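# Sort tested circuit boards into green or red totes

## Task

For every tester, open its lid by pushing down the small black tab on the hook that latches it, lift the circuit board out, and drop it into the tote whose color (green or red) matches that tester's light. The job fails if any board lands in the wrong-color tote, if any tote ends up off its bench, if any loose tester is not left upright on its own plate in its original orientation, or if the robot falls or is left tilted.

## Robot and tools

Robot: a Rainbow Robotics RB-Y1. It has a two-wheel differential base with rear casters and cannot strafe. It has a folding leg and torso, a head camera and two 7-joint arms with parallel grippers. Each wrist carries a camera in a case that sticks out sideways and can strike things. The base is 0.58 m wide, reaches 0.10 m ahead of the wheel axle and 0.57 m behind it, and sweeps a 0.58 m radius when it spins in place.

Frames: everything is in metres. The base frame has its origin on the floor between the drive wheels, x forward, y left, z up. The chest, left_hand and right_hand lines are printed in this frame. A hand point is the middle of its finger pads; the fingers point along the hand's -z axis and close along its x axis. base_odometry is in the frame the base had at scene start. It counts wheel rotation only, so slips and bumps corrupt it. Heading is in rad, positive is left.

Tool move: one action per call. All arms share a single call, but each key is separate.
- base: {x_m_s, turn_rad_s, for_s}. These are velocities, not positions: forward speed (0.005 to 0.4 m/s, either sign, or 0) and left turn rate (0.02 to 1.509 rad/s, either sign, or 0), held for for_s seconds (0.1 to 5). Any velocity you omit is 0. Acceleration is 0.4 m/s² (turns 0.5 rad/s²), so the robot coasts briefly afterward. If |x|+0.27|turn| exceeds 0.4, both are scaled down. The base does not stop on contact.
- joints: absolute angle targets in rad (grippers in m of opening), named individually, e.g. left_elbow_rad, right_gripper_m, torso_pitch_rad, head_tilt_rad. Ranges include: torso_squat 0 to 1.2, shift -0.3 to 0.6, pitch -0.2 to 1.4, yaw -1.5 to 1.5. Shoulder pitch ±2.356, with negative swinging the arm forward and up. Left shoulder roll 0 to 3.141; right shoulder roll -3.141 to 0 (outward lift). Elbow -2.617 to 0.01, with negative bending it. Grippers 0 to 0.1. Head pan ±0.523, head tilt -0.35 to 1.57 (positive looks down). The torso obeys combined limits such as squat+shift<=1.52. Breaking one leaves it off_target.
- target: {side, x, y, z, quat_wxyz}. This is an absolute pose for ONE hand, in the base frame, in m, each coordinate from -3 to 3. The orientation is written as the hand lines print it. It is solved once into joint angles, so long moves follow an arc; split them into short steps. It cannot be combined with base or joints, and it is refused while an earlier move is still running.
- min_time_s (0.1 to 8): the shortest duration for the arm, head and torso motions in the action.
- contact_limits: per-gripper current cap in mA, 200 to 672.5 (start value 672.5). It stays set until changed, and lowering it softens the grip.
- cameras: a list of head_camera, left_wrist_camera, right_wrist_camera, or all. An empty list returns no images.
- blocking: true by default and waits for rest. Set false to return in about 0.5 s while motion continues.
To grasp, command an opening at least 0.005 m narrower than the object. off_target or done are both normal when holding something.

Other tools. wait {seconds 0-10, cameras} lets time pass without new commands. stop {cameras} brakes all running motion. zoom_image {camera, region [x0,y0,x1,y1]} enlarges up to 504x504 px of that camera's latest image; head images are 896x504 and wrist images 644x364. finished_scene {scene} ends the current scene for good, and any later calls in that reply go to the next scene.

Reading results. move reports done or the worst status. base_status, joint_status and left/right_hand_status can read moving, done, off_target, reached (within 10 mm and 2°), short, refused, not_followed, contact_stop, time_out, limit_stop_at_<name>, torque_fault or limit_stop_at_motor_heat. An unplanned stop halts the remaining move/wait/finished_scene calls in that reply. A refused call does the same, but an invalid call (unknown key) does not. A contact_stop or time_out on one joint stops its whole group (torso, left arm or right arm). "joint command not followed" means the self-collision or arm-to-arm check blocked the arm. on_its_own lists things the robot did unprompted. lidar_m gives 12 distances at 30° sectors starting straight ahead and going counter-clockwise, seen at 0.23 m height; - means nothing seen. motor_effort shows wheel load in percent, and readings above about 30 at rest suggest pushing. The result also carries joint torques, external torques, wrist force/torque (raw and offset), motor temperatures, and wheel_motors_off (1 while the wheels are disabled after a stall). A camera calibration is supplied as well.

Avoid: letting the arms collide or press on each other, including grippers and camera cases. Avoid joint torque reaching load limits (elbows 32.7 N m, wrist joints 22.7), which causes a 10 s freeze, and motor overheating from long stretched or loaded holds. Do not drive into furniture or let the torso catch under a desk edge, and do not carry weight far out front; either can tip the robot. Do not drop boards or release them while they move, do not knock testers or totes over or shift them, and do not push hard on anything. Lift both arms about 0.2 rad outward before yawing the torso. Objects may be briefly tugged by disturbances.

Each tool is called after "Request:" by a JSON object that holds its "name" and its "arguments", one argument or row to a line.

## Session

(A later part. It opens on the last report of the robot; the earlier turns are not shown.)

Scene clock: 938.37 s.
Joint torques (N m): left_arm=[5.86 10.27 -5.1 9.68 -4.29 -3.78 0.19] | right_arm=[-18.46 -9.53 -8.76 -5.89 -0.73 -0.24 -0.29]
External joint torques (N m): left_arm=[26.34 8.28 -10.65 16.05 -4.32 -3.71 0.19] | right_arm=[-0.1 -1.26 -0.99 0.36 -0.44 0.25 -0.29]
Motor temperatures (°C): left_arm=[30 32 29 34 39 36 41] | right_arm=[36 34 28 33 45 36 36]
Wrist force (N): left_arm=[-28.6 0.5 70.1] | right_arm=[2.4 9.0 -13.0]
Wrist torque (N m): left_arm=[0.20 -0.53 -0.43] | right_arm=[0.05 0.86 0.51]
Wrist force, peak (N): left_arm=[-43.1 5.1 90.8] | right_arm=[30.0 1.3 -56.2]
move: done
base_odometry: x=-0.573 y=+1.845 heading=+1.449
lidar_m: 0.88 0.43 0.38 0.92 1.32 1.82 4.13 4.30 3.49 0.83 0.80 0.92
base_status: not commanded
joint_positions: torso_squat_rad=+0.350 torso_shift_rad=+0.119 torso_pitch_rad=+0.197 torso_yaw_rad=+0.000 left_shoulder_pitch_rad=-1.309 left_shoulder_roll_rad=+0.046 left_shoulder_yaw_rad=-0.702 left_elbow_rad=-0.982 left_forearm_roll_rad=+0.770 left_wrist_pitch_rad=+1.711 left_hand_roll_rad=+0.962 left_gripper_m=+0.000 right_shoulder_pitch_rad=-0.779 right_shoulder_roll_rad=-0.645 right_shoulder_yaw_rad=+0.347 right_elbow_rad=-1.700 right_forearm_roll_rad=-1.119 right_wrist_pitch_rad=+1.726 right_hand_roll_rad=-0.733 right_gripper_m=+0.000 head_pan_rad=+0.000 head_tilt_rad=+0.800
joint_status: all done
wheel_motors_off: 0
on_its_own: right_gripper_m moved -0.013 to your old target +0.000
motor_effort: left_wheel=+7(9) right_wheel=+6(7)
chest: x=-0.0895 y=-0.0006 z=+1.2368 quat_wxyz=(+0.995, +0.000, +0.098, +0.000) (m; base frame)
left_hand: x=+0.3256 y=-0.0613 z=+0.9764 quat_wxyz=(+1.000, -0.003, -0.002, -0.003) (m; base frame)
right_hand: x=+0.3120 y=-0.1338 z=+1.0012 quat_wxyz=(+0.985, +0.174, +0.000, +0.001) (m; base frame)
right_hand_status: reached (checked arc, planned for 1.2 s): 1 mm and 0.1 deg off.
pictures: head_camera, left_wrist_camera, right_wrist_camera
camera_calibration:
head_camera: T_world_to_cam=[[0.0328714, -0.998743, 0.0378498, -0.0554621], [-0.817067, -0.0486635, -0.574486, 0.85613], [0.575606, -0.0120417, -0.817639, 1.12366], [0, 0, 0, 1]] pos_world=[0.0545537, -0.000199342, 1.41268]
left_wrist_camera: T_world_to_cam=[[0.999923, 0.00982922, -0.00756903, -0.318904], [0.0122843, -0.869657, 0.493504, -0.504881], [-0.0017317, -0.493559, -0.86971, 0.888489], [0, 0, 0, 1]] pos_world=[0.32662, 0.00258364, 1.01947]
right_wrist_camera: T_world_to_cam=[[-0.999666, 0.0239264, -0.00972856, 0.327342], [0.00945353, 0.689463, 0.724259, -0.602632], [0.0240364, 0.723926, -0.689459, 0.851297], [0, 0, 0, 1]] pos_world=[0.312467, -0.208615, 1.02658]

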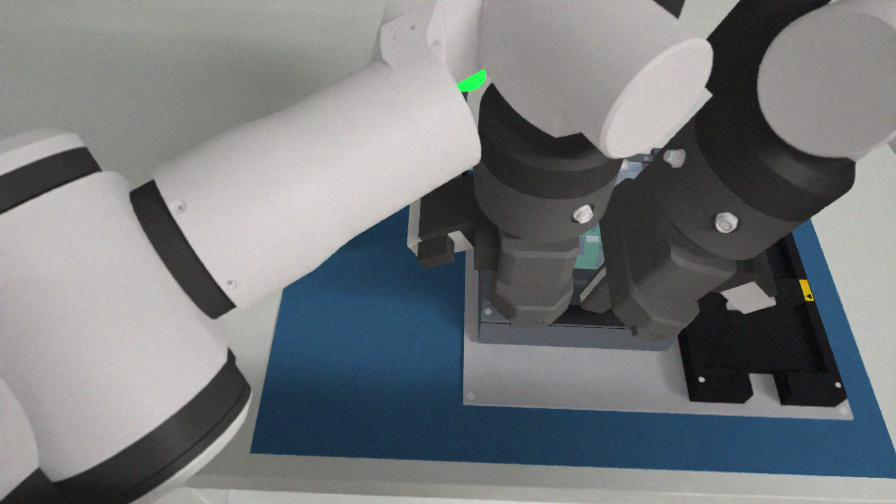

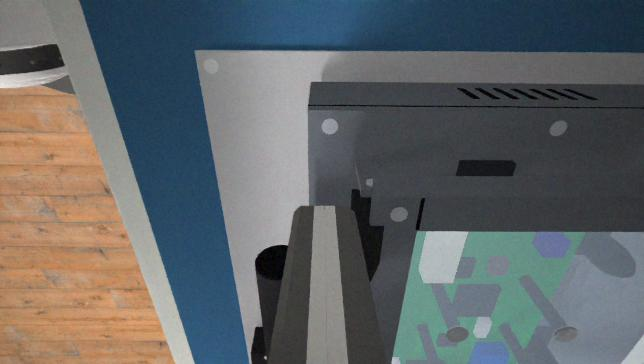

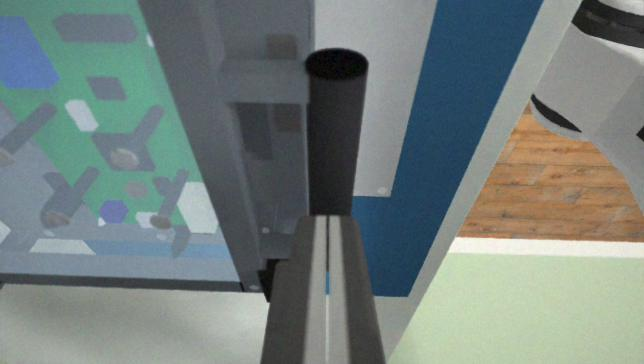

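Request:
{"name": "move", "arguments": {
  "joints": {"right_gripper_m":0.028},
  "cameras": []
}}

Request:
{"name": "move", "arguments": {
  "target": {"side":"left","x":0.331,"y":-0.048,"z":0.995,"quat_wxyz":[1,0,0,0]},
  "cameras": ["left_wrist_camera"]
}}

Request:
{"name": "move", "arguments": {
  "target": {"side":"right","x":0.310,"y":-0.134,"z":0.979,"quat_wxyz":[0.985,0.174,0,0]},
  "cameras": ["right_wrist_camera"]
}}

Request:
{"name": "move", "arguments": {
  "joints": {"right_gripper_m":0.0},
  "cameras": []
}}

Request:
{"name": "zoom_image", "arguments": {
  "camera": "left_wrist_camera",
  "region": [230, 120, 430, 320]
}}

Request:
{"name": "move", "arguments": {
  "target": {"side":"left","x":0.331,"y":-0.048,"z":0.978,"quat_wxyz":[1,0,0,0]},
  "cameras": ["left_wrist_camera"]
}}

Scene clock: 952.50 s.
Joint torques (N m): left_arm=[6.04 10.4 -5.35 9.79 -4.27 -3.72 0.15] | right_arm=[-18.17 -9.57 -8.92 -6.04 -0.8 -0.24 -0.26]
External joint torques (N m): left_arm=[26.52 8.41 -10.9 16.16 -4.3 -3.65 0.15] | right_arm=[0.19 -1.3 -1.15 0.22 -0.51 0.25 -0.26]
Motor temperatures (°C): left_arm=[29 32 29 34 39 36 41] | right_arm=[36 34 29 33 45 36 36]
Wrist force (N): left_arm=[-28.8 0.6 70.3] | right_arm=[2.6 8.6 -12.6]
Wrist torque (N m): left_arm=[0.20 -0.56 -0.43] | right_arm=[0.08 0.87 0.50]
Wrist force, peak (N): left_arm=[-28.9 1.0 70.5] | right_arm=[2.5 8.7 -13.2]
move: done
base_odometry: x=-0.573 y=+1.845 heading=+1.449
lidar_m: 0.88 0.43 0.38 0.91 1.32 1.82 4.14 4.30 3.49 0.82 0.81 0.92
base_status: not commanded
joint_positions: torso_squat_rad=+0.350 torso_shift_rad=+0.119 torso_pitch_rad=+0.197 torso_yaw_rad=+0.000 left_shoulder_pitch_rad=-1.309 left_shoulder_roll_rad=+0.046 left_shoulder_yaw_rad=-0.702 left_elbow_rad=-0.982 left_forearm_roll_rad=+0.770 left_wrist_pitch_rad=+1.711 left_hand_roll_rad=+0.962 left_gripper_m=+0.000 right_shoulder_pitch_rad=-0.779 right_shoulder_roll_rad=-0.645 right_shoulder_yaw_rad=+0.347 right_elbow_rad=-1.700 right_forearm_roll_rad=-1.119 right_wrist_pitch_rad=+1.726 right_hand_roll_rad=-0.733 right_gripper_m=+0.028 head_pan_rad=+0.000 head_tilt_rad=+0.800
joint_status: all done
wheel_motors_off: 0
motor_effort: left_wheel=+9(9) right_wheel=+7(8)
chest: x=-0.0895 y=-0.0006 z=+1.2368 quat_wxyz=(+0.995, +0.000, +0.098, +0.000) (m; base frame)
left_hand: x=+0.3256 y=-0.0613 z=+0.9764 quat_wxyz=(+1.000, -0.003, -0.002, -0.003) (m; base frame)
right_hand: x=+0.3120 y=-0.1338 z=+1.0012 quat_wxyz=(+0.985, +0.174, +0.000, +0.001) (m; base frame)
pictures: none
No camera images: "cameras" was empty.

Scene clock: 953.43 s.
Joint torques (N m): left_arm=[-18.82 3.88 5.64 -4.76 -0.04 -0.39 0.41] | right_arm=[-17.59 -8.73 -8.08 -5.55 -0.62 -0.43 -0.31]
External joint torques (N m): left_arm=[1.95 1.35 -0.16 1.49 -0.07 -0.34 0.41] | right_arm=[0.73 -0.47 -0.33 0.71 -0.33 0.05 -0.31]
Motor temperatures (°C): left_arm=[29 32 29 34 39 36 41] | right_arm=[36 34 29 33 45 36 36]
Wrist force (N): left_arm=[-1.9 0.8 -10.3] | right_arm=[2.7 8.9 -12.6]
Wrist torque (N m): left_arm=[-0.13 -0.37 -0.23] | right_arm=[0.04 0.90 0.51]
Wrist force, peak (N): left_arm=[-28.9 0.3 70.5] | right_arm=[3.3 9.1 -13.0]
move: done
base_odometry: x=-0.573 y=+1.845 heading=+1.449
lidar_m: 0.88 0.42 0.38 0.92 1.33 1.82 4.13 4.30 3.49 0.86 0.80 0.93
base_status: not commanded
joint_positions: torso_squat_rad=+0.350 torso_shift_rad=+0.120 torso_pitch_rad=+0.200 torso_yaw_rad=+0.000 left_shoulder_pitch_rad=-1.322 left_shoulder_roll_rad=+0.087 left_shoulder_yaw_rad=-0.677 left_elbow_rad=-1.032 left_forearm_roll_rad=+0.792 left_wrist_pitch_rad=+1.769 left_hand_roll_rad=+0.962 left_gripper_m=+0.000 right_shoulder_pitch_rad=-0.779 right_shoulder_roll_rad=-0.645 right_shoulder_yaw_rad=+0.347 right_elbow_rad=-1.700 right_forearm_roll_rad=-1.119 right_wrist_pitch_rad=+1.726 right_hand_roll_rad=-0.733 right_gripper_m=+0.028 head_pan_rad=+0.000 head_tilt_rad=+0.800
joint_status: all done
wheel_motors_off: 0
motor_effort: left_wheel=+2(8) right_wheel=+3(10)
chest: x=-0.0879 y=-0.0007 z=+1.2366 quat_wxyz=(+0.995, +0.000, +0.100, +0.000) (m; base frame)
left_hand: x=+0.3319 y=-0.0483 z=+0.9938 quat_wxyz=(+1.000, +0.000, +0.001, +0.000) (m; base frame)
left_hand_status: reached (checked arc, planned for 0.3 s): 1 mm and 0.2 deg off.
right_hand: x=+0.3131 y=-0.1339 z=+1.0000 quat_wxyz=(+0.985, +0.174, +0.001, +0.000) (m; base frame)
pictures: left_wrist_camera
camera_calibration:
left_wrist_camera: T_world_to_cam=[[0.999777, 0.0147891, -0.0150559, -0.317451], [0.0202596, -0.872387, 0.488396, -0.500004], [-0.00591159, -0.488592, -0.872492, 0.914475], [0, 0, 0, 1]] pos_world=[0.332916, 0.0153026, 1.03729]

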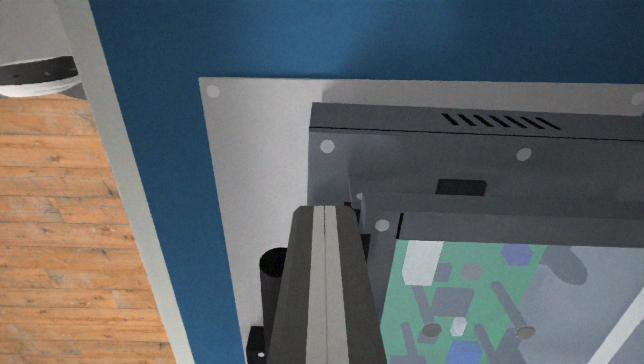

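Scene clock: 954.17 s.
Joint torques (N m): left_arm=[-18.84 3.76 5.57 -4.71 0.05 -0.35 0.3] | right_arm=[-16.61 -6.33 -7.22 -5.67 -0.49 -0.5 0.08]
External joint torques (N m): left_arm=[1.93 1.22 -0.23 1.54 0.02 -0.29 0.3] | right_arm=[1.32 1.75 0.45 0.85 -0.18 -0.02 0.08]
Motor temperatures (°C): left_arm=[29 32 29 34 39 36 41] | right_arm=[36 34 29 33 45 36 36]
Wrist force (N): left_arm=[-3.2 1.1 -9.3] | right_arm=[2.4 8.5 -12.6]
Wrist torque (N m): left_arm=[-0.12 -0.36 -0.24] | right_arm=[0.07 0.87 0.49]
Wrist force, peak (N): left_arm=[-1.7 1.0 -11.1] | right_arm=[2.1 8.5 -14.4]
move: done
base_odometry: x=-0.573 y=+1.845 heading=+1.449
lidar_m: 0.89 0.42 0.38 0.91 1.32 1.81 4.13 4.30 3.48 0.86 0.80 0.93
base_status: not commanded
joint_positions: torso_squat_rad=+0.350 torso_shift_rad=+0.120 torso_pitch_rad=+0.200 torso_yaw_rad=+0.000 left_shoulder_pitch_rad=-1.322 left_shoulder_roll_rad=+0.087 left_shoulder_yaw_rad=-0.677 left_elbow_rad=-1.032 left_forearm_roll_rad=+0.792 left_wrist_pitch_rad=+1.769 left_hand_roll_rad=+0.962 left_gripper_m=+0.000 right_shoulder_pitch_rad=-0.740 right_shoulder_roll_rad=-0.635 right_shoulder_yaw_rad=+0.367 right_elbow_rad=-1.687 right_forearm_roll_rad=-1.087 right_wrist_pitch_rad=+1.681 right_hand_roll_rad=-0.706 right_gripper_m=+0.028 head_pan_rad=+0.000 head_tilt_rad=+0.800
joint_status: all done
wheel_motors_off: 0
motor_effort: left_wheel=+0(3) right_wheel=+2(4)
chest: x=-0.0879 y=-0.0007 z=+1.2366 quat_wxyz=(+0.995, +0.000, +0.100, +0.000) (m; base frame)
left_hand: x=+0.3319 y=-0.0483 z=+0.9938 quat_wxyz=(+1.000, +0.000, +0.001, +0.000) (m; base frame)
right_hand: x=+0.3101 y=-0.1341 z=+0.9791 quat_wxyz=(+0.985, +0.174, +0.000, +0.000) (m; base frame)
right_hand_status: reached (checked arc, planned for 0.2 s): 0 mm and 0.0 deg off.
pictures: right_wrist_camera
camera_calibration:
right_wrist_camera: T_world_to_cam=[[-0.999644, 0.0250017, -0.00932197, 0.32493], [0.010498, 0.689698, 0.724021, -0.586402], [0.0245311, 0.723665, -0.689715, 0.836458], [0, 0, 0, 1]] pos_world=[0.310451, -0.208999, 1.00451]

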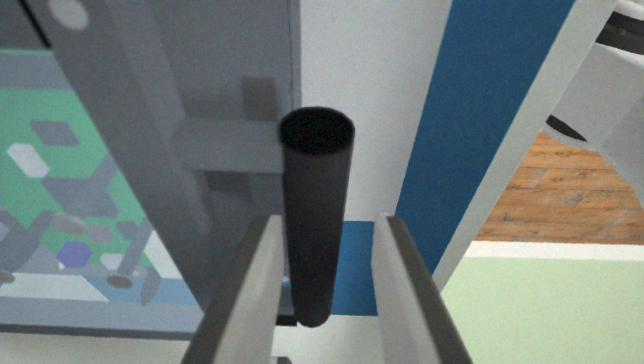

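Scene clock: 954.97 s.
Joint torques (N m): left_arm=[-18.81 6.13 5.45 -3.58 -3.09 -3.02 0.41] | right_arm=[-14.3 -6.15 -5.36 -8.14 -4.7 3.91 0.26]
External joint torques (N m): left_arm=[1.95 3.61 -0.35 2.67 -3.13 -2.96 0.41] | right_arm=[3.64 1.94 2.31 -1.62 -4.39 4.39 0.26]
Motor temperatures (°C): left_arm=[29 32 29 34 39 36 41] | right_arm=[36 34 29 33 45 36 36]
Wrist force (N): left_arm=[-20.8 2.8 4.1] | right_arm=[25.7 6.5 -26.7]
Wrist torque (N m): left_arm=[-0.18 0.06 -0.38] | right_arm=[-0.01 0.18 -0.03]
Wrist force, peak (N): left_arm=[-25.0 3.7 6.4] | right_arm=[31.3 6.2 -31.2]
move: off_target
base_odometry: x=-0.573 y=+1.845 heading=+1.449
lidar_m: 0.89 0.42 0.38 0.91 1.32 1.81 4.14 4.30 3.49 0.86 0.81 0.92
base_status: not commanded
joint_positions: torso_squat_rad=+0.350 torso_shift_rad=+0.120 torso_pitch_rad=+0.200 torso_yaw_rad=+0.000 left_shoulder_pitch_rad=-1.322 left_shoulder_roll_rad=+0.087 left_shoulder_yaw_rad=-0.677 left_elbow_rad=-1.032 left_forearm_roll_rad=+0.793 left_wrist_pitch_rad=+1.770 left_hand_roll_rad=+0.962 left_gripper_m=+0.000 right_shoulder_pitch_rad=-0.741 right_shoulder_roll_rad=-0.635 right_shoulder_yaw_rad=+0.366 right_elbow_rad=-1.686 right_forearm_roll_rad=-1.086 right_wrist_pitch_rad=+1.680 right_hand_roll_rad=-0.706 right_gripper_m=+0.014 head_pan_rad=+0.000 head_tilt_rad=+0.800
joint_status: right_gripper_m off_target (ended at +0.014, target +0.000)
wheel_motors_off: 0
motor_effort: left_wheel=+2(4) right_wheel=+0(5)
chest: x=-0.0878 y=-0.0007 z=+1.2366 quat_wxyz=(+0.995, +0.000, +0.100, +0.000) (m; base frame)
left_hand: x=+0.3315 y=-0.0486 z=+0.9938 quat_wxyz=(+1.000, +0.000, +0.002, -0.001) (m; base frame)
right_hand: x=+0.3108 y=-0.1342 z=+0.9792 quat_wxyz=(+0.985, +0.174, -0.001, +0.000) (m; base frame)
pictures: none
No camera images: "cameras" was empty.

This scene's latest camera images include none from left_wrist_camera. They are from: right_wrist_camera. left_wrist_camera's image comes with the result of a call that names it in "cameras".

Scene clock: 955.77 s.
Joint torques (N m): left_arm=[-14.27 8.82 3.42 -0.13 -4.73 -4.2 0.34] | right_arm=[-16.12 -5.99 -6.56 -9.39 -4.36 2.71 0.22]
External joint torques (N m): left_arm=[6.32 6.64 -2.32 6.2 -4.76 -4.14 0.34] | right_arm=[1.82 2.1 1.11 -2.87 -4.06 3.18 0.22]
Motor temperatures (°C): left_arm=[29 32 29 34 39 36 41] | right_arm=[36 34 29 33 45 36 36]
Wrist force (N): left_arm=[-28.6 2.7 18.3] | right_arm=[21.8 5.7 -31.9]
Wrist torque (N m): left_arm=[-0.32 -0.07 -0.47] | right_arm=[-0.12 0.24 -0.11]
Wrist force, peak (N): left_arm=[-45.2 8.9 41.7] | right_arm=[32.0 4.4 -39.6]
move: done
base_odometry: x=-0.573 y=+1.845 heading=+1.449
lidar_m: 0.89 0.42 0.38 0.91 1.33 1.82 4.13 4.30 3.48 0.85 0.81 0.92
base_status: not commanded
joint_positions: torso_squat_rad=+0.350 torso_shift_rad=+0.120 torso_pitch_rad=+0.199 torso_yaw_rad=+0.000 left_shoulder_pitch_rad=-1.296 left_shoulder_roll_rad=+0.080 left_shoulder_yaw_rad=-0.694 left_elbow_rad=-1.025 left_forearm_roll_rad=+0.778 left_wrist_pitch_rad=+1.737 left_hand_roll_rad=+0.958 left_gripper_m=+0.000 right_shoulder_pitch_rad=-0.741 right_shoulder_roll_rad=-0.635 right_shoulder_yaw_rad=+0.366 right_elbow_rad=-1.686 right_forearm_roll_rad=-1.086 right_wrist_pitch_rad=+1.680 right_hand_roll_rad=-0.706 right_gripper_m=+0.014 head_pan_rad=+0.000 head_tilt_rad=+0.800
joint_status: all done
wheel_motors_off: 0
motor_effort: left_wheel=+5(11) right_wheel=+4(8)
chest: x=-0.0882 y=-0.0007 z=+1.2366 quat_wxyz=(+0.995, +0.000, +0.100, +0.000) (m; base frame)
left_hand: x=+0.3295 y=-0.0490 z=+0.9797 quat_wxyz=(+1.000, -0.001, +0.000, -0.002) (m; base frame)
left_hand_status: reached (checked arc, planned for 0.2 s): 2 mm and 0.2 deg off.
right_hand: x=+0.3104 y=-0.1343 z=+0.9792 quat_wxyz=(+0.985, +0.174, -0.001, -0.001) (m; base frame)
pictures: left_wrist_camera
camera_calibration:
left_wrist_camera: T_world_to_cam=[[0.999852, 0.0121751, -0.0121528, -0.318317], [0.0165693, -0.871498, 0.49012, -0.494072], [-0.00462391, -0.490248, -0.87157, 0.900444], [0, 0, 0, 1]] pos_world=[0.33062, 0.0147339, 1.02309]

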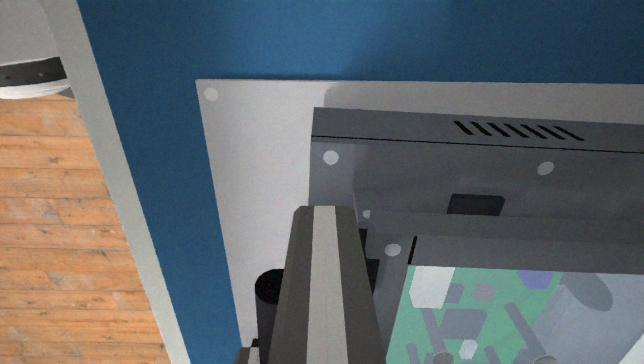

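Request:
{"name": "move", "arguments": {
  "target": {"side":"left","x":0.331,"y":-0.048,"z":0.972,"quat_wxyz":[1,0,0,0]},
  "cameras": ["left_wrist_camera"]
}}

Request:
{"name": "move", "arguments": {
  "target": {"side":"right","x":0.312,"y":-0.134,"z":0.993,"quat_wxyz":[0.985,0.174,0,0]},
  "min_time_s": 1,
  "cameras": ["head_camera","right_wrist_camera","left_wrist_camera"]
}}

Scene clock: 961.07 s.
Joint torques (N m): left_arm=[5.34 8.18 -4.84 9.88 -8.09 -14.34 0.35] | right_arm=[-20.61 -5.85 -8.81 -15.58 -9.91 5.93 0.38]
External joint torques (N m): left_arm=[25.97 6.02 -10.51 16.22 -8.12 -14.28 0.35] | right_arm=[-2.66 2.26 -1.13 -9.07 -9.59 6.41 0.38]
Motor temperatures (°C): left_arm=[29 32 29 33 39 36 41] | right_arm=[36 34 29 33 45 36 36]
Wrist force (N): left_arm=[-65.3 28.7 104.4] | right_arm=[46.6 -4.1 -65.9]
Wrist torque (N m): left_arm=[-0.18 0.63 -0.69] | right_arm=[-0.28 -0.19 -0.03]
Wrist force, peak (N): left_arm=[-65.9 32.1 119.3] | right_arm=[50.2 -4.3 -76.7]
move: done
base_odometry: x=-0.573 y=+1.845 heading=+1.450
lidar_m: 0.89 0.43 0.38 0.92 1.32 1.83 4.14 4.30 3.48 0.86 0.81 0.93
base_status: not commanded
joint_positions: torso_squat_rad=+0.350 torso_shift_rad=+0.119 torso_pitch_rad=+0.198 torso_yaw_rad=+0.001 left_shoulder_pitch_rad=-1.297 left_shoulder_roll_rad=+0.074 left_shoulder_yaw_rad=-0.697 left_elbow_rad=-1.006 left_forearm_roll_rad=+0.774 left_wrist_pitch_rad=+1.720 left_hand_roll_rad=+0.949 left_gripper_m=+0.000 right_shoulder_pitch_rad=-0.740 right_shoulder_roll_rad=-0.635 right_shoulder_yaw_rad=+0.367 right_elbow_rad=-1.685 right_forearm_roll_rad=-1.085 right_wrist_pitch_rad=+1.679 right_hand_roll_rad=-0.706 right_gripper_m=+0.014 head_pan_rad=+0.000 head_tilt_rad=+0.800
joint_status: all done
wheel_motors_off: 0
motor_effort: left_wheel=+11(12) right_wheel=+2(4)
chest: x=-0.0892 y=-0.0003 z=+1.2368 quat_wxyz=(+0.995, +0.000, +0.099, +0.000) (m; base frame)
left_hand: x=+0.3305 y=-0.0498 z=+0.9766 quat_wxyz=(+1.000, -0.002, -0.003, -0.002) (m; base frame)
left_hand_status: reached (checked arc, planned for 0.2 s): 5 mm and 0.5 deg off.
right_hand: x=+0.3099 y=-0.1344 z=+0.9792 quat_wxyz=(+0.985, +0.173, -0.001, -0.001) (m; base frame)
pictures: left_wrist_camera
camera_calibration:
left_wrist_camera: T_world_to_cam=[[0.999916, 0.0107075, -0.00728296, -0.324173], [0.0129052, -0.870491, 0.492016, -0.493851], [-0.00107147, -0.492069, -0.870556, 0.895053], [0, 0, 0, 1]] pos_world=[0.331478, 0.0140058, 1.01981]

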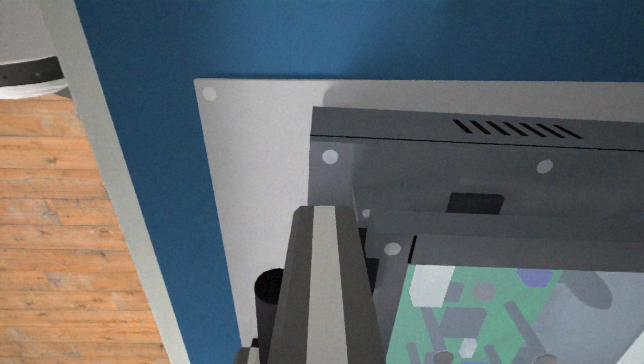

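Scene clock: 962.40 s.
Joint torques (N m): left_arm=[1.76 7.35 -4.35 7.22 -5.39 -9.71 0.28] | right_arm=[-18 -9.18 -8.6 -6.09 -0.84 -0.27 -0.31]
External joint torques (N m): left_arm=[22.39 5.18 -10.01 13.56 -5.42 -9.64 0.28] | right_arm=[0.24 -0.95 -0.86 0.27 -0.54 0.22 -0.32]
Motor temperatures (°C): left_arm=[29 32 29 33 39 36 41] | right_arm=[36 34 29 33 46 36 36]
Wrist force (N): left_arm=[-44.3 19.7 75.0] | right_arm=[2.6 8.8 -12.6]
Wrist torque (N m): left_arm=[-0.23 0.14 -0.54] | right_arm=[0.05 0.88 0.51]
Wrist force, peak (N): left_arm=[-69.2 29.8 110.2] | right_arm=[51.4 -4.5 -74.9]
move: done
base_odometry: x=-0.573 y=+1.845 heading=+1.450
lidar_m: 0.89 0.42 0.38 0.91 1.32 1.83 4.14 4.30 3.49 0.86 0.80 0.92
base_status: not commanded
joint_positions: torso_squat_rad=+0.350 torso_shift_rad=+0.118 torso_pitch_rad=+0.197 torso_yaw_rad=+0.000 left_shoulder_pitch_rad=-1.296 left_shoulder_roll_rad=+0.074 left_shoulder_yaw_rad=-0.697 left_elbow_rad=-1.005 left_forearm_roll_rad=+0.773 left_wrist_pitch_rad=+1.718 left_hand_roll_rad=+0.949 left_gripper_m=+0.000 right_shoulder_pitch_rad=-0.765 right_shoulder_roll_rad=-0.641 right_shoulder_yaw_rad=+0.354 right_elbow_rad=-1.691 right_forearm_roll_rad=-1.106 right_wrist_pitch_rad=+1.708 right_hand_roll_rad=-0.719 right_gripper_m=+0.000 head_pan_rad=+0.000 head_tilt_rad=+0.800
joint_status: all done
wheel_motors_off: 0
on_its_own: right_gripper_m moved -0.014 to your old target +0.000
motor_effort: left_wheel=+12(14) right_wheel=+4(7)
chest: x=-0.0898 y=-0.0003 z=+1.2368 quat_wxyz=(+0.995, +0.000, +0.098, +0.000) (m; base frame)
left_hand: x=+0.3303 y=-0.0497 z=+0.9766 quat_wxyz=(+1.000, -0.002, -0.003, -0.002) (m; base frame)
right_hand: x=+0.3115 y=-0.1339 z=+0.9930 quat_wxyz=(+0.985, +0.174, -0.001, +0.000) (m; base frame)
right_hand_status: reached (checked arc, planned for 1.0 s): 0 mm and 0.1 deg off.
pictures: head_camera, left_wrist_camera, right_wrist_camera
camera_calibration:
head_camera: T_world_to_cam=[[0.033129, -0.998725, 0.0380903, -0.055479], [-0.816834, -0.0490171, -0.574787, 0.856317], [0.575921, -0.0120713, -0.817416, 1.12361], [0, 0, 0, 1]] pos_world=[0.0541981, 0.000129376, 1.41277]
left_wrist_camera: T_world_to_cam=[[0.999916, 0.0114157, -0.0061459, -0.325005], [0.0129622, -0.870461, 0.492067, -0.493799], [0.000267535, -0.492106, -0.870535, 0.894666], [0, 0, 0, 1]] pos_world=[0.331139, 0.0141475, 1.01982]
right_wrist_camera: T_world_to_cam=[[-0.999645, 0.0245039, -0.0104697, 0.327567], [0.00931783, 0.689544, 0.724184, -0.596483], [0.0249646, 0.723829, -0.689528, 0.845577], [0, 0, 0, 1]] pos_world=[0.311899, -0.208779, 1.01844]

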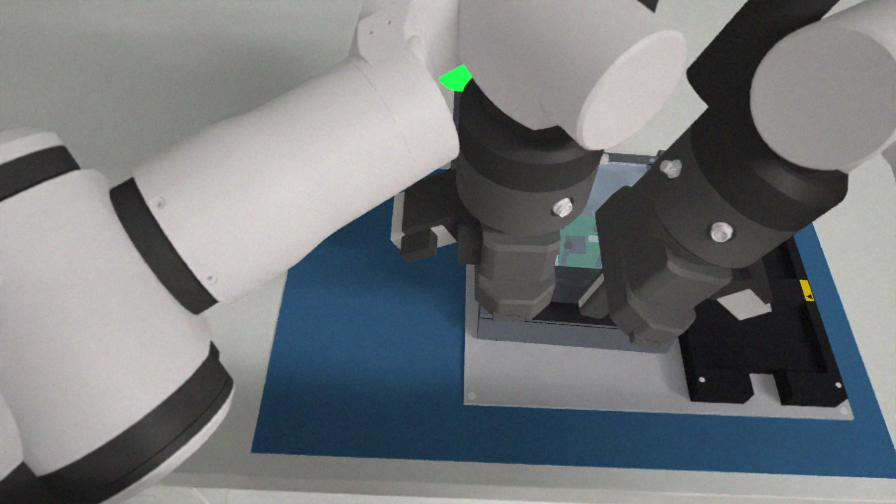

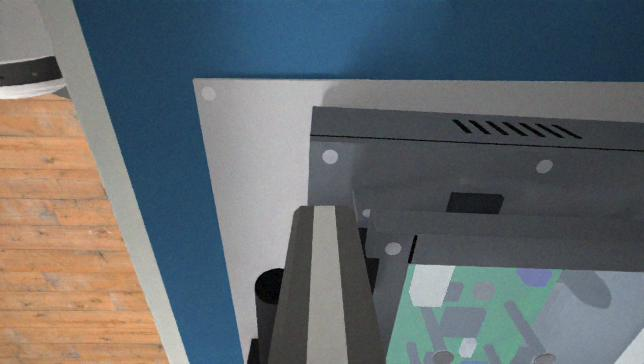

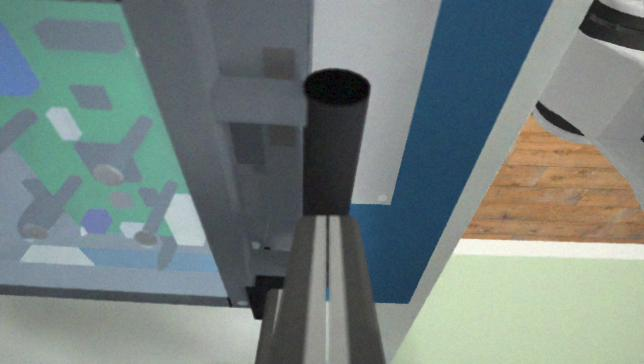

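Request:
{"name": "move", "arguments": {
  "target": {"side":"left","x":0.326,"y":-0.048,"z":0.996,"quat_wxyz":[1,0,0,0]},
  "cameras": []
}}

Request:
{"name": "move", "arguments": {
  "target": {"side":"left","x":0.326,"y":-0.02,"z":1.005,"quat_wxyz":[1,0,0,0]},
  "cameras": ["left_wrist_camera"]
}}

Request:
{"name": "zoom_image", "arguments": {
  "camera": "left_wrist_camera",
  "region": [230, 150, 430, 310]
}}

Request:
{"name": "move", "arguments": {
  "joints": {"right_gripper_m":0.028},
  "cameras": ["right_wrist_camera"]
}}

Request:
{"name": "zoom_image", "arguments": {
  "camera": "right_wrist_camera",
  "region": [210, 200, 370, 330]
}}

Scene clock: 988.97 s.
Joint torques (N m): left_arm=[-18.87 3.38 5.89 -4.87 0.14 -0.37 0.17] | right_arm=[-14.87 -8.64 -6.38 -2.76 1.86 -1.73 -0.25]
External joint torques (N m): left_arm=[1.72 1.03 -0.03 1.38 0.1 -0.32 0.17] | right_arm=[3.35 -0.43 1.35 3.61 2.16 -1.24 -0.25]
Motor temperatures (°C): left_arm=[29 32 29 33 39 37 41] | right_arm=[36 34 29 33 45 36 36]
Wrist force (N): left_arm=[-3.3 0.4 -10.9] | right_arm=[-6.1 13.5 3.0]
Wrist torque (N m): left_arm=[-0.09 -0.59 -0.22] | right_arm=[0.07 1.22 0.41]
Wrist force, peak (N): left_arm=[-44.3 19.9 75.1] | right_arm=[-15.2 15.9 12.1]
move: done
base_odometry: x=-0.573 y=+1.845 heading=+1.449
lidar_m: 0.89 0.43 0.38 0.91 1.32 1.82 4.14 4.29 3.49 0.82 0.80 0.93
base_status: not commanded
joint_positions: torso_squat_rad=+0.350 torso_shift_rad=+0.120 torso_pitch_rad=+0.199 torso_yaw_rad=+0.000 left_shoulder_pitch_rad=-1.308 left_shoulder_roll_rad=+0.092 left_shoulder_yaw_rad=-0.680 left_elbow_rad=-1.068 left_forearm_roll_rad=+0.792 left_wrist_pitch_rad=+1.784 left_hand_roll_rad=+0.980 left_gripper_m=+0.000 right_shoulder_pitch_rad=-0.766 right_shoulder_roll_rad=-0.641 right_shoulder_yaw_rad=+0.354 right_elbow_rad=-1.691 right_forearm_roll_rad=-1.107 right_wrist_pitch_rad=+1.708 right_hand_roll_rad=-0.719 right_gripper_m=+0.000 head_pan_rad=+0.000 head_tilt_rad=+0.800
joint_status: all done
wheel_motors_off: 0
motor_effort: left_wheel=+3(13) right_wheel=+4(10)
chest: x=-0.0883 y=-0.0007 z=+1.2367 quat_wxyz=(+0.995, +0.000, +0.099, +0.000) (m; base frame)
left_hand: x=+0.3268 y=-0.0485 z=+0.9949 quat_wxyz=(+1.000, +0.000, +0.001, +0.000) (m; base frame)
left_hand_status: reached (checked arc, planned for 0.3 s): 1 mm and 0.1 deg off.
right_hand: x=+0.3125 y=-0.1340 z=+0.9924 quat_wxyz=(+0.985, +0.174, +0.000, +0.000) (m; base frame)
pictures: none
No camera images: "cameras" was empty.

Scene clock: 989.90 s.
Joint torques (N m): left_arm=[-18.71 2.65 6.95 -5.99 0.32 0.01 0.27] | right_arm=[-14.52 -8.26 -6.36 -2.72 2.06 -1.81 -0.28]
External joint torques (N m): left_arm=[1.75 0.06 0.5 0.11 0.29 0.06 0.27] | right_arm=[3.7 -0.04 1.37 3.65 2.36 -1.32 -0.28]
Motor temperatures (°C): left_arm=[29 32 29 33 39 37 41] | right_arm=[36 34 29 33 45 36 36]
Wrist force (N): left_arm=[-2.8 0.5 -10.7] | right_arm=[-7.7 13.4 4.2]
Wrist torque (N m): left_arm=[-0.11 -0.56 -0.25] | right_arm=[0.06 1.17 0.42]
Wrist force, peak (N): left_arm=[-2.9 0.7 -11.6] | right_arm=[-7.2 15.5 4.2]
move: done
base_odometry: x=-0.573 y=+1.845 heading=+1.449
lidar_m: 0.88 0.43 0.38 0.91 1.32 1.82 4.14 4.30 3.48 0.83 0.81 0.93
base_status: not commanded
joint_positions: torso_squat_rad=+0.350 torso_shift_rad=+0.120 torso_pitch_rad=+0.199 torso_yaw_rad=+0.000 left_shoulder_pitch_rad=-1.253 left_shoulder_roll_rad=+0.179 left_shoulder_yaw_rad=-0.662 left_elbow_rad=-1.220 left_forearm_roll_rad=+0.812 left_wrist_pitch_rad=+1.852 left_hand_roll_rad=+0.992 left_gripper_m=+0.000 right_shoulder_pitch_rad=-0.766 right_shoulder_roll_rad=-0.641 right_shoulder_yaw_rad=+0.354 right_elbow_rad=-1.692 right_forearm_roll_rad=-1.107 right_wrist_pitch_rad=+1.708 right_hand_roll_rad=-0.719 right_gripper_m=+0.000 head_pan_rad=+0.000 head_tilt_rad=+0.800
joint_status: all done
wheel_motors_off: 0
motor_effort: left_wheel=+1(4) right_wheel=+5(6)
chest: x=-0.0883 y=-0.0007 z=+1.2367 quat_wxyz=(+0.995, +0.000, +0.099, +0.000) (m; base frame)
left_hand: x=+0.3260 y=-0.0200 z=+1.0050 quat_wxyz=(+1.000, +0.000, +0.000, +0.000) (m; base frame)
left_hand_status: reached (checked arc, planned for 0.5 s): 0 mm and 0.0 deg off.
right_hand: x=+0.3126 y=-0.1341 z=+0.9925 quat_wxyz=(+0.985, +0.174, +0.000, +0.000) (m; base frame)
pictures: left_wrist_camera
camera_calibration:
left_wrist_camera: T_world_to_cam=[[0.999801, 0.0152504, -0.012851, -0.314081], [0.0195824, -0.87271, 0.487847, -0.479853], [-0.00377535, -0.488001, -0.872835, 0.937729], [0, 0, 0, 1]] pos_world=[0.326955, 0.0436306, 1.04854]

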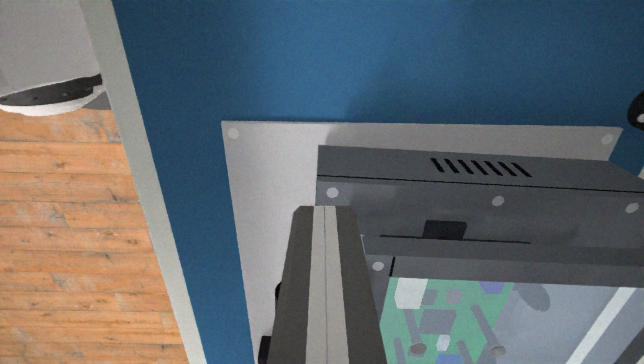

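Scaled by 2.520 from the camera's 644x364 image, which has a finer 920x520 frame.

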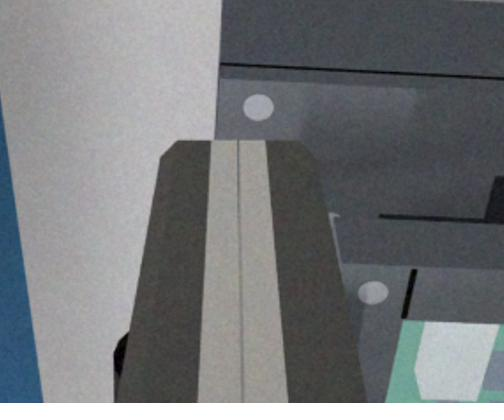

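Scene clock: 990.70 s.
Joint torques (N m): left_arm=[-19.03 2.6 7.28 -6.02 0.33 0 0.28] | right_arm=[-15.02 -8.19 -6.5 -4.85 -0.27 -0.58 -0.15]
External joint torques (N m): left_arm=[1.43 0.02 0.84 0.09 0.3 0.06 0.28] | right_arm=[3.18 0.03 1.23 1.52 0.04 -0.1 -0.16]
Motor temperatures (°C): left_arm=[29 32 29 33 39 37 41] | right_arm=[36 34 29 33 45 36 36]
Wrist force (N): left_arm=[-2.9 0.4 -10.7] | right_arm=[2.6 8.7 -12.9]
Wrist torque (N m): left_arm=[-0.08 -0.57 -0.25] | right_arm=[0.09 0.87 0.49]
Wrist force, peak (N): left_arm=[-3.0 0.3 -11.0] | right_arm=[-6.0 14.6 3.5]
move: done
base_odometry: x=-0.573 y=+1.845 heading=+1.449
lidar_m: 0.89 0.43 0.38 0.91 1.32 1.83 4.14 4.30 3.49 0.86 0.81 0.93
base_status: not commanded
joint_positions: torso_squat_rad=+0.350 torso_shift_rad=+0.120 torso_pitch_rad=+0.200 torso_yaw_rad=+0.000 left_shoulder_pitch_rad=-1.253 left_shoulder_roll_rad=+0.179 left_shoulder_yaw_rad=-0.662 left_elbow_rad=-1.220 left_forearm_roll_rad=+0.812 left_wrist_pitch_rad=+1.852 left_hand_roll_rad=+0.992 left_gripper_m=+0.000 right_shoulder_pitch_rad=-0.765 right_shoulder_roll_rad=-0.641 right_shoulder_yaw_rad=+0.354 right_elbow_rad=-1.691 right_forearm_roll_rad=-1.107 right_wrist_pitch_rad=+1.708 right_hand_roll_rad=-0.719 right_gripper_m=+0.028 head_pan_rad=+0.000 head_tilt_rad=+0.800
joint_status: all done
wheel_motors_off: 0
motor_effort: left_wheel=+2(4) right_wheel=+5(7)
chest: x=-0.0880 y=-0.0007 z=+1.2366 quat_wxyz=(+0.995, +0.000, +0.100, +0.000) (m; base frame)
left_hand: x=+0.3262 y=-0.0200 z=+1.0048 quat_wxyz=(+1.000, +0.000, +0.000, +0.000) (m; base frame)
right_hand: x=+0.3129 y=-0.1343 z=+0.9920 quat_wxyz=(+0.985, +0.174, +0.000, +0.000) (m; base frame)
pictures: right_wrist_camera
camera_calibration:
right_wrist_camera: T_world_to_cam=[[-0.999656, 0.0248044, -0.00857429, 0.327081], [0.0108818, 0.689044, 0.724638, -0.596543], [0.0238823, 0.724295, -0.689076, 0.845071], [0, 0, 0, 1]] pos_world=[0.313278, -0.20915, 1.0174]

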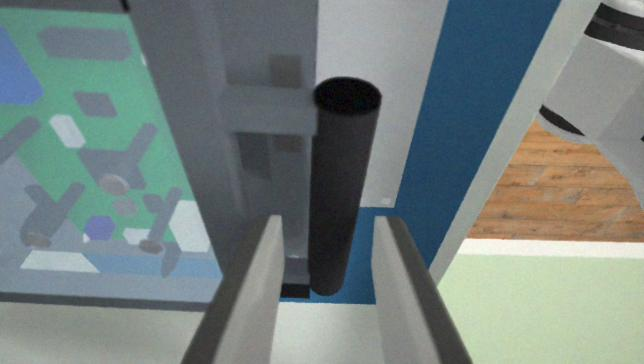

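Scaled by 3.150 from the camera's 644x364 image, which has a finer 1265x715 frame.

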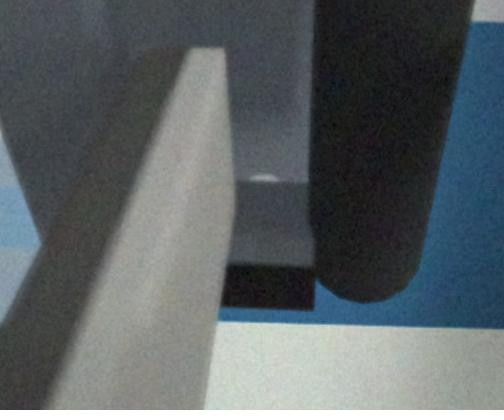

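Request:
{"name": "move", "arguments": {
  "target": {"side":"right","x":0.310,"y":-0.134,"z":0.977,"quat_wxyz":[0.985,0.174,0,0]},
  "cameras": []
}}

Request:
{"name": "move", "arguments": {
  "joints": {"right_gripper_m":0.0},
  "cameras": []
}}

Request:
{"name": "move", "arguments": {
  "target": {"side":"left","x":0.325,"y":-0.050,"z":1.0,"quat_wxyz":[1,0,0,0]},
  "cameras": ["left_wrist_camera"]
}}

Request:
{"name": "move", "arguments": {
  "target": {"side":"left","x":0.325,"y":-0.050,"z":0.976,"quat_wxyz":[1,0,0,0]},
  "cameras": ["left_wrist_camera"]
}}

Request:
{"name": "zoom_image", "arguments": {
  "camera": "left_wrist_camera",
  "region": [230, 120, 430, 310]
}}

Scene clock: 1008.87 s.
Joint torques (N m): left_arm=[-18.88 2.59 7.1 -5.99 0.26 0.01 0.29] | right_arm=[-16.4 -6.64 -6.68 -5.59 -0.37 -0.52 0.1]
External joint torques (N m): left_arm=[1.57 0.01 0.66 0.11 0.23 0.06 0.29] | right_arm=[1.48 1.42 0.99 0.95 -0.06 -0.04 0.1]
Motor temperatures (°C): left_arm=[29 31 29 33 39 36 41] | right_arm=[36 34 29 33 45 36 36]
Wrist force (N): left_arm=[-3.1 0.3 -10.7] | right_arm=[2.6 8.9 -12.5]
Wrist torque (N m): left_arm=[-0.08 -0.58 -0.25] | right_arm=[0.04 0.89 0.50]
Wrist force, peak (N): left_arm=[-3.0 0.1 -11.0] | right_arm=[1.6 9.7 -13.9]
move: done
base_odometry: x=-0.573 y=+1.845 heading=+1.449
lidar_m: 0.88 0.42 0.39 0.92 1.33 1.82 4.14 4.31 3.49 0.86 0.80 0.93
base_status: not commanded
joint_positions: torso_squat_rad=+0.350 torso_shift_rad=+0.120 torso_pitch_rad=+0.200 torso_yaw_rad=+0.000 left_shoulder_pitch_rad=-1.253 left_shoulder_roll_rad=+0.179 left_shoulder_yaw_rad=-0.662 left_elbow_rad=-1.220 left_forearm_roll_rad=+0.812 left_wrist_pitch_rad=+1.852 left_hand_roll_rad=+0.992 left_gripper_m=+0.000 right_shoulder_pitch_rad=-0.737 right_shoulder_roll_rad=-0.634 right_shoulder_yaw_rad=+0.368 right_elbow_rad=-1.686 right_forearm_roll_rad=-1.085 right_wrist_pitch_rad=+1.678 right_hand_roll_rad=-0.704 right_gripper_m=+0.028 head_pan_rad=+0.000 head_tilt_rad=+0.800
joint_status: all done
wheel_motors_off: 0
motor_effort: left_wheel=+2(3) right_wheel=+4(6)
chest: x=-0.0880 y=-0.0007 z=+1.2366 quat_wxyz=(+0.995, +0.000, +0.100, +0.000) (m; base frame)
left_hand: x=+0.3262 y=-0.0200 z=+1.0047 quat_wxyz=(+1.000, +0.000, +0.001, +0.000) (m; base frame)
right_hand: x=+0.3096 y=-0.1343 z=+0.9776 quat_wxyz=(+0.985, +0.174, +0.000, +0.000) (m; base frame)
right_hand_status: reached (checked arc, planned for 0.2 s): 1 mm and 0.0 deg off.
pictures: none
No camera images: "cameras" was empty.

Scene clock: 1009.67 s.
Joint torques (N m): left_arm=[-18.92 2.38 7.12 -5.9 0.33 -0.02 0.35] | right_arm=[-15.9 -6.64 -6.36 -5.99 -1.56 0.34 0.31]
External joint torques (N m): left_arm=[1.53 -0.2 0.67 0.2 0.3 0.03 0.35] | right_arm=[1.99 1.43 1.3 0.55 -1.25 0.82 0.31]
Motor temperatures (°C): left_arm=[29 31 29 33 39 36 41] | right_arm=[36 34 29 33 45 36 36]
Wrist force (N): left_arm=[-2.9 0.5 -10.5] | right_arm=[7.5 7.9 -12.3]
Wrist torque (N m): left_arm=[-0.09 -0.57 -0.24] | right_arm=[0.00 0.58 -0.09]
Wrist force, peak (N): left_arm=[-2.9 0.5 -11.0] | right_arm=[16.0 7.8 -17.5]
move: off_target
base_odometry: x=-0.573 y=+1.845 heading=+1.449
lidar_m: 0.89 0.41 0.38 0.92 1.32 1.83 4.14 4.30 3.49 0.85 0.81 0.93
base_status: not commanded
joint_positions: torso_squat_rad=+0.350 torso_shift_rad=+0.120 torso_pitch_rad=+0.200 torso_yaw_rad=+0.000 left_shoulder_pitch_rad=-1.253 left_shoulder_roll_rad=+0.179 left_shoulder_yaw_rad=-0.662 left_elbow_rad=-1.220 left_forearm_roll_rad=+0.812 left_wrist_pitch_rad=+1.852 left_hand_roll_rad=+0.992 left_gripper_m=+0.000 right_shoulder_pitch_rad=-0.737 right_shoulder_roll_rad=-0.634 right_shoulder_yaw_rad=+0.368 right_elbow_rad=-1.686 right_forearm_roll_rad=-1.085 right_wrist_pitch_rad=+1.678 right_hand_roll_rad=-0.704 right_gripper_m=+0.014 head_pan_rad=+0.000 head_tilt_rad=+0.800
joint_status: right_gripper_m off_target (ended at +0.014, target +0.000)
wheel_motors_off: 0
motor_effort: left_wheel=+2(3) right_wheel=+4(6)
chest: x=-0.0879 y=-0.0007 z=+1.2366 quat_wxyz=(+0.995, +0.000, +0.100, +0.000) (m; base frame)
left_hand: x=+0.3263 y=-0.0200 z=+1.0047 quat_wxyz=(+1.000, +0.000, +0.001, +0.000) (m; base frame)
right_hand: x=+0.3098 y=-0.1343 z=+0.9776 quat_wxyz=(+0.985, +0.174, +0.000, +0.000) (m; base frame)
pictures: none
No camera images: "cameras" was empty.

Scene clock: 1010.77 s.
Joint torques (N m): left_arm=[-19.44 2.43 5.12 -4.8 0.13 -0.08 0.28] | right_arm=[-15.78 -6.31 -6.28 -6.03 -1.53 0.33 0.33]
External joint torques (N m): left_arm=[1.07 0.12 -0.89 1.43 0.1 -0.02 0.28] | right_arm=[2.11 1.76 1.38 0.5 -1.23 0.81 0.33]
Motor temperatures (°C): left_arm=[29 31 29 33 39 36 41] | right_arm=[36 34 29 33 45 36 36]
Wrist force (N): left_arm=[-3.1 0.3 -10.9] | right_arm=[6.6 7.8 -11.4]
Wrist torque (N m): left_arm=[-0.05 -0.57 -0.22] | right_arm=[-0.03 0.59 -0.10]
Wrist force, peak (N): left_arm=[-3.6 0.5 -11.5] | right_arm=[8.0 12.3 -15.2]
move: done
base_odometry: x=-0.573 y=+1.845 heading=+1.449
lidar_m: 0.89 0.42 0.38 0.91 1.33 1.82 4.14 4.30 3.49 0.87 0.81 0.93
base_status: not commanded
joint_positions: torso_squat_rad=+0.350 torso_shift_rad=+0.120 torso_pitch_rad=+0.200 torso_yaw_rad=+0.000 left_shoulder_pitch_rad=-1.309 left_shoulder_roll_rad=+0.095 left_shoulder_yaw_rad=-0.678 left_elbow_rad=-1.095 left_forearm_roll_rad=+0.794 left_wrist_pitch_rad=+1.801 left_hand_roll_rad=+0.997 left_gripper_m=+0.000 right_shoulder_pitch_rad=-0.737 right_shoulder_roll_rad=-0.634 right_shoulder_yaw_rad=+0.368 right_elbow_rad=-1.686 right_forearm_roll_rad=-1.085 right_wrist_pitch_rad=+1.678 right_hand_roll_rad=-0.704 right_gripper_m=+0.014 head_pan_rad=+0.000 head_tilt_rad=+0.800
joint_status: all done
wheel_motors_off: 0
motor_effort: left_wheel=+3(4) right_wheel=+2(5)
chest: x=-0.0879 y=-0.0007 z=+1.2366 quat_wxyz=(+0.995, +0.000, +0.100, +0.000) (m; base frame)
left_hand: x=+0.3249 y=-0.0500 z=+1.0001 quat_wxyz=(+1.000, +0.000, +0.000, +0.000) (m; base frame)
left_hand_status: reached (checked arc, planned for 0.4 s): 0 mm and 0.1 deg off.
right_hand: x=+0.3098 y=-0.1343 z=+0.9776 quat_wxyz=(+0.985, +0.174, +0.000, +0.000) (m; base frame)
pictures: left_wrist_camera
camera_calibration:
left_wrist_camera: T_world_to_cam=[[0.999814, 0.0154499, -0.011527, -0.313868], [0.0191142, -0.871985, 0.489159, -0.504736], [-0.00249388, -0.489289, -0.872118, 0.917597], [0, 0, 0, 1]] pos_world=[0.325745, 0.013697, 1.04353]

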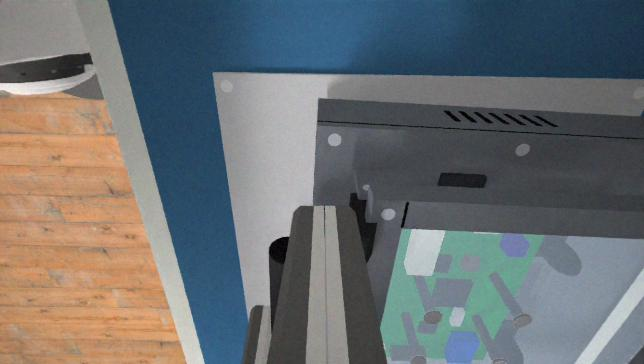

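Scene clock: 1011.67 s.
Joint torques (N m): left_arm=[-6.7 1.6 0.63 0.85 -1.71 -3.76 -0.02] | right_arm=[-17.82 -6.43 -7.41 -9.34 -4.11 1.48 0.39]
External joint torques (N m): left_arm=[13.7 -0.34 -5.18 7.2 -1.73 -3.7 -0.02] | right_arm=[0.08 1.64 0.26 -2.8 -3.81 1.95 0.39]
Motor temperatures (°C): left_arm=[29 31 29 33 39 36 41] | right_arm=[36 34 29 33 45 36 36]
Wrist force (N): left_arm=[-20.2 10.0 37.8] | right_arm=[15.9 3.7 -29.1]
Wrist torque (N m): left_arm=[-0.18 -0.60 -0.30] | right_arm=[-0.09 0.39 -0.07]
Wrist force, peak (N): left_arm=[-25.7 13.0 47.3] | right_arm=[27.5 1.3 -44.8]
move: done
base_odometry: x=-0.573 y=+1.845 heading=+1.449
lidar_m: 0.89 0.43 0.37 0.92 1.33 1.82 4.14 4.30 3.48 0.86 0.80 0.92
base_status: not commanded
joint_positions: torso_squat_rad=+0.350 torso_shift_rad=+0.120 torso_pitch_rad=+0.199 torso_yaw_rad=+0.000 left_shoulder_pitch_rad=-1.283 left_shoulder_roll_rad=+0.080 left_shoulder_yaw_rad=-0.701 left_elbow_rad=-1.050 left_forearm_roll_rad=+0.773 left_wrist_pitch_rad=+1.742 left_hand_roll_rad=+0.976 left_gripper_m=+0.000 right_shoulder_pitch_rad=-0.737 right_shoulder_roll_rad=-0.634 right_shoulder_yaw_rad=+0.368 right_elbow_rad=-1.686 right_forearm_roll_rad=-1.084 right_wrist_pitch_rad=+1.678 right_hand_roll_rad=-0.704 right_gripper_m=+0.014 head_pan_rad=+0.000 head_tilt_rad=+0.800
joint_status: all done
wheel_motors_off: 0
motor_effort: left_wheel=+3(5) right_wheel=+2(4)
chest: x=-0.0884 y=-0.0006 z=+1.2367 quat_wxyz=(+0.995, +0.000, +0.099, +0.000) (m; base frame)
left_hand: x=+0.3253 y=-0.0506 z=+0.9782 quat_wxyz=(+1.000, -0.001, -0.002, -0.001) (m; base frame)
left_hand_status: reached (checked arc, planned for 0.2 s): 2 mm and 0.3 deg off.
right_hand: x=+0.3095 y=-0.1345 z=+0.9776 quat_wxyz=(+0.985, +0.173, +0.000, +0.000) (m; base frame)
pictures: left_wrist_camera
camera_calibration:
left_wrist_camera: T_world_to_cam=[[0.999864, 0.0140614, -0.00856174, -0.317507], [0.016453, -0.871491, 0.490135, -0.494648], [-0.000569509, -0.490209, -0.871605, 0.897016], [0, 0, 0, 1]] pos_world=[0.326113, 0.0131083, 1.02157]

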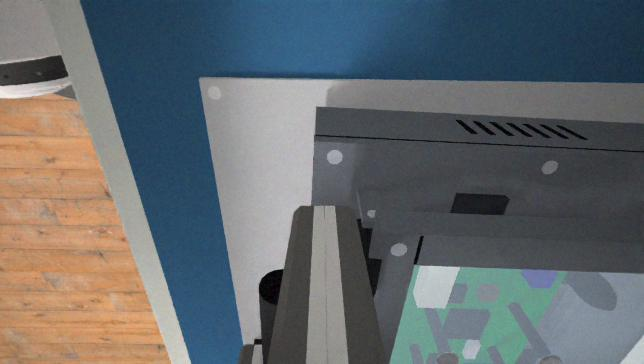

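Scaled by 2.520 from the camera's 644x364 image, which has a finer 920x520 frame.

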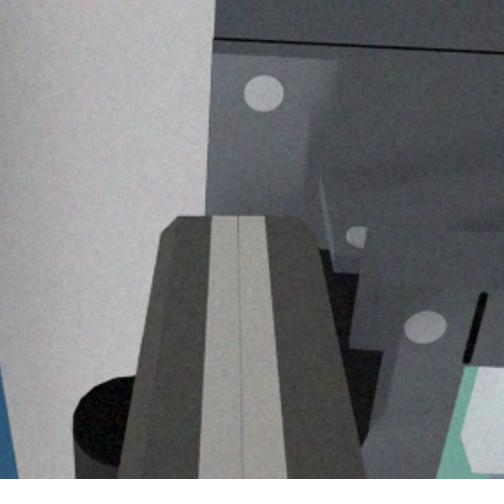

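Request:
{"name": "move", "arguments": {
  "target": {"side":"left","x":0.325,"y":-0.050,"z":0.974,"quat_wxyz":[1,0,0,0]},
  "cameras": ["left_wrist_camera"]
}}

Request:
{"name": "move", "arguments": {
  "target": {"side":"right","x":0.311,"y":-0.134,"z":0.984,"quat_wxyz":[0.985,0.174,0,0]},
  "min_time_s": 0.8,
  "cameras": ["right_wrist_camera","left_wrist_camera"]
}}

Scene clock: 1017.63 s.
Joint torques (N m): left_arm=[-0.47 4.01 -2.04 5.26 -3.53 -5.7 -0.04] | right_arm=[-18.83 -6.32 -7.97 -11.19 -5.46 2.81 0.34]
External joint torques (N m): left_arm=[19.94 2.08 -7.82 11.62 -3.56 -5.64 -0.04] | right_arm=[-0.93 1.76 -0.3 -4.66 -5.16 3.28 0.34]
Motor temperatures (°C): left_arm=[29 31 29 33 38 36 41] | right_arm=[36 34 29 33 45 36 36]
Wrist force (N): left_arm=[-30.8 11.5 60.3] | right_arm=[25.5 2.3 -43.2]
Wrist torque (N m): left_arm=[-0.23 -0.52 -0.39] | right_arm=[-0.12 0.22 -0.06]
Wrist force, peak (N): left_arm=[-35.2 13.5 67.1] | right_arm=[29.5 2.1 -49.5]
move: done
base_odometry: x=-0.573 y=+1.845 heading=+1.450
lidar_m: 0.89 0.42 0.38 0.91 1.32 1.82 4.14 4.30 3.49 0.86 0.81 0.93
base_status: not commanded
joint_positions: torso_squat_rad=+0.350 torso_shift_rad=+0.119 torso_pitch_rad=+0.199 torso_yaw_rad=+0.000 left_shoulder_pitch_rad=-1.284 left_shoulder_roll_rad=+0.076 left_shoulder_yaw_rad=-0.702 left_elbow_rad=-1.042 left_forearm_roll_rad=+0.772 left_wrist_pitch_rad=+1.735 left_hand_roll_rad=+0.972 left_gripper_m=+0.000 right_shoulder_pitch_rad=-0.737 right_shoulder_roll_rad=-0.634 right_shoulder_yaw_rad=+0.368 right_elbow_rad=-1.685 right_forearm_roll_rad=-1.084 right_wrist_pitch_rad=+1.677 right_hand_roll_rad=-0.704 right_gripper_m=+0.014 head_pan_rad=+0.000 head_tilt_rad=+0.800
joint_status: all done
wheel_motors_off: 0
motor_effort: left_wheel=+6(7) right_wheel=+0(2)
chest: x=-0.0886 y=-0.0006 z=+1.2367 quat_wxyz=(+0.995, +0.000, +0.099, +0.000) (m; base frame)
left_hand: x=+0.3255 y=-0.0515 z=+0.9770 quat_wxyz=(+1.000, -0.002, -0.002, -0.001) (m; base frame)
left_hand_status: reached (checked arc, planned for 0.1 s): 3 mm and 0.3 deg off.
right_hand: x=+0.3094 y=-0.1345 z=+0.9776 quat_wxyz=(+0.985, +0.173, -0.001, -0.001) (m; base frame)
pictures: left_wrist_camera
camera_calibration:
left_wrist_camera: T_world_to_cam=[[0.99989, 0.0124672, -0.00805861, -0.318255], [0.014818, -0.87093, 0.491183, -0.495262], [-0.000894795, -0.491248, -0.871019, 0.894981], [0, 0, 0, 1]] pos_world=[0.32636, 0.0122868, 1.02025]

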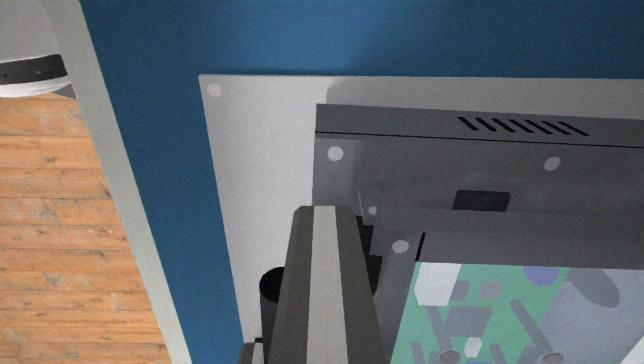

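Scene clock: 1018.77 s.
Joint torques (N m): left_arm=[3.26 4.75 -3.56 7.39 -4.33 -6.49 0.01] | right_arm=[-30.96 -9.74 -17.38 -17.26 -9.1 3.77 0.11]
External joint torques (N m): left_arm=[23.67 2.82 -9.34 13.75 -4.35 -6.42 0.01] | right_arm=[-12.94 -1.62 -9.7 -10.77 -8.79 4.24 0.11]
Motor temperatures (°C): left_arm=[29 31 29 33 39 36 41] | right_arm=[36 34 29 33 45 36 36]
Wrist force (N): left_arm=[-37.6 13.4 76.9] | right_arm=[36.4 -6.0 -80.8]
Wrist torque (N m): left_arm=[-0.36 -0.50 -0.41] | right_arm=[-0.38 0.17 0.08]
Wrist force, peak (N): left_arm=[-37.7 14.0 77.3] | right_arm=[36.2 -5.8 -81.2]
move: done
base_odometry: x=-0.573 y=+1.845 heading=+1.450
lidar_m: 0.88 0.43 0.38 0.91 1.32 1.82 4.14 4.30 3.47 0.87 0.80 0.92
base_status: not commanded
joint_positions: torso_squat_rad=+0.350 torso_shift_rad=+0.120 torso_pitch_rad=+0.199 torso_yaw_rad=+0.000 left_shoulder_pitch_rad=-1.285 left_shoulder_roll_rad=+0.076 left_shoulder_yaw_rad=-0.701 left_elbow_rad=-1.042 left_forearm_roll_rad=+0.772 left_wrist_pitch_rad=+1.735 left_hand_roll_rad=+0.972 left_gripper_m=+0.000 right_shoulder_pitch_rad=-0.747 right_shoulder_roll_rad=-0.636 right_shoulder_yaw_rad=+0.364 right_elbow_rad=-1.683 right_forearm_roll_rad=-1.092 right_wrist_pitch_rad=+1.689 right_hand_roll_rad=-0.709 right_gripper_m=+0.014 head_pan_rad=+0.000 head_tilt_rad=+0.800
joint_status: all done
wheel_motors_off: 0
motor_effort: left_wheel=+5(7) right_wheel=-1(2)
chest: x=-0.0884 y=-0.0006 z=+1.2367 quat_wxyz=(+0.995, +0.000, +0.099, +0.000) (m; base frame)
left_hand: x=+0.3257 y=-0.0518 z=+0.9773 quat_wxyz=(+1.000, -0.002, -0.002, -0.002) (m; base frame)
right_hand: x=+0.3102 y=-0.1347 z=+0.9813 quat_wxyz=(+0.985, +0.173, +0.002, -0.001) (m; base frame)
right_hand_status: reached (checked arc, planned for 0.8 s): 3 mm and 0.3 deg off.
pictures: left_wrist_camera, right_wrist_camera
camera_calibration:
left_wrist_camera: T_world_to_cam=[[0.999899, 0.0119626, -0.00771928, -0.318862], [0.0142123, -0.870591, 0.491802, -0.496074], [-0.000837113, -0.491862, -0.870673, 0.894748], [0, 0, 0, 1]] pos_world=[0.326629, 0.0120295, 1.02054]
right_wrist_camera: T_world_to_cam=[[-0.99963, 0.0268358, -0.00435064, 0.320446], [0.0154179, 0.691413, 0.722295, -0.587226], [0.0223914, 0.721961, -0.691571, 0.840629], [0, 0, 0, 1]] pos_world=[0.310558, -0.209486, 1.0069]

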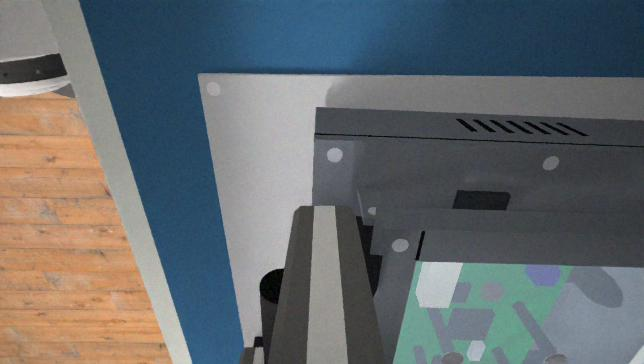

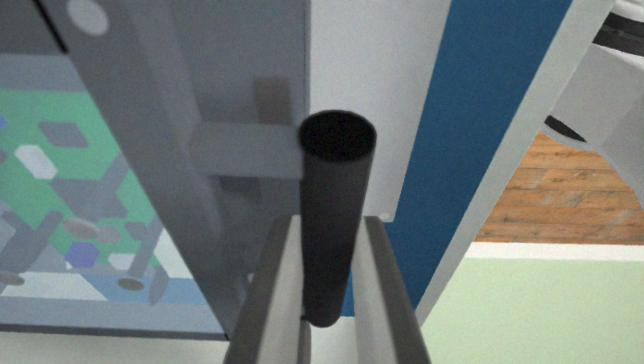

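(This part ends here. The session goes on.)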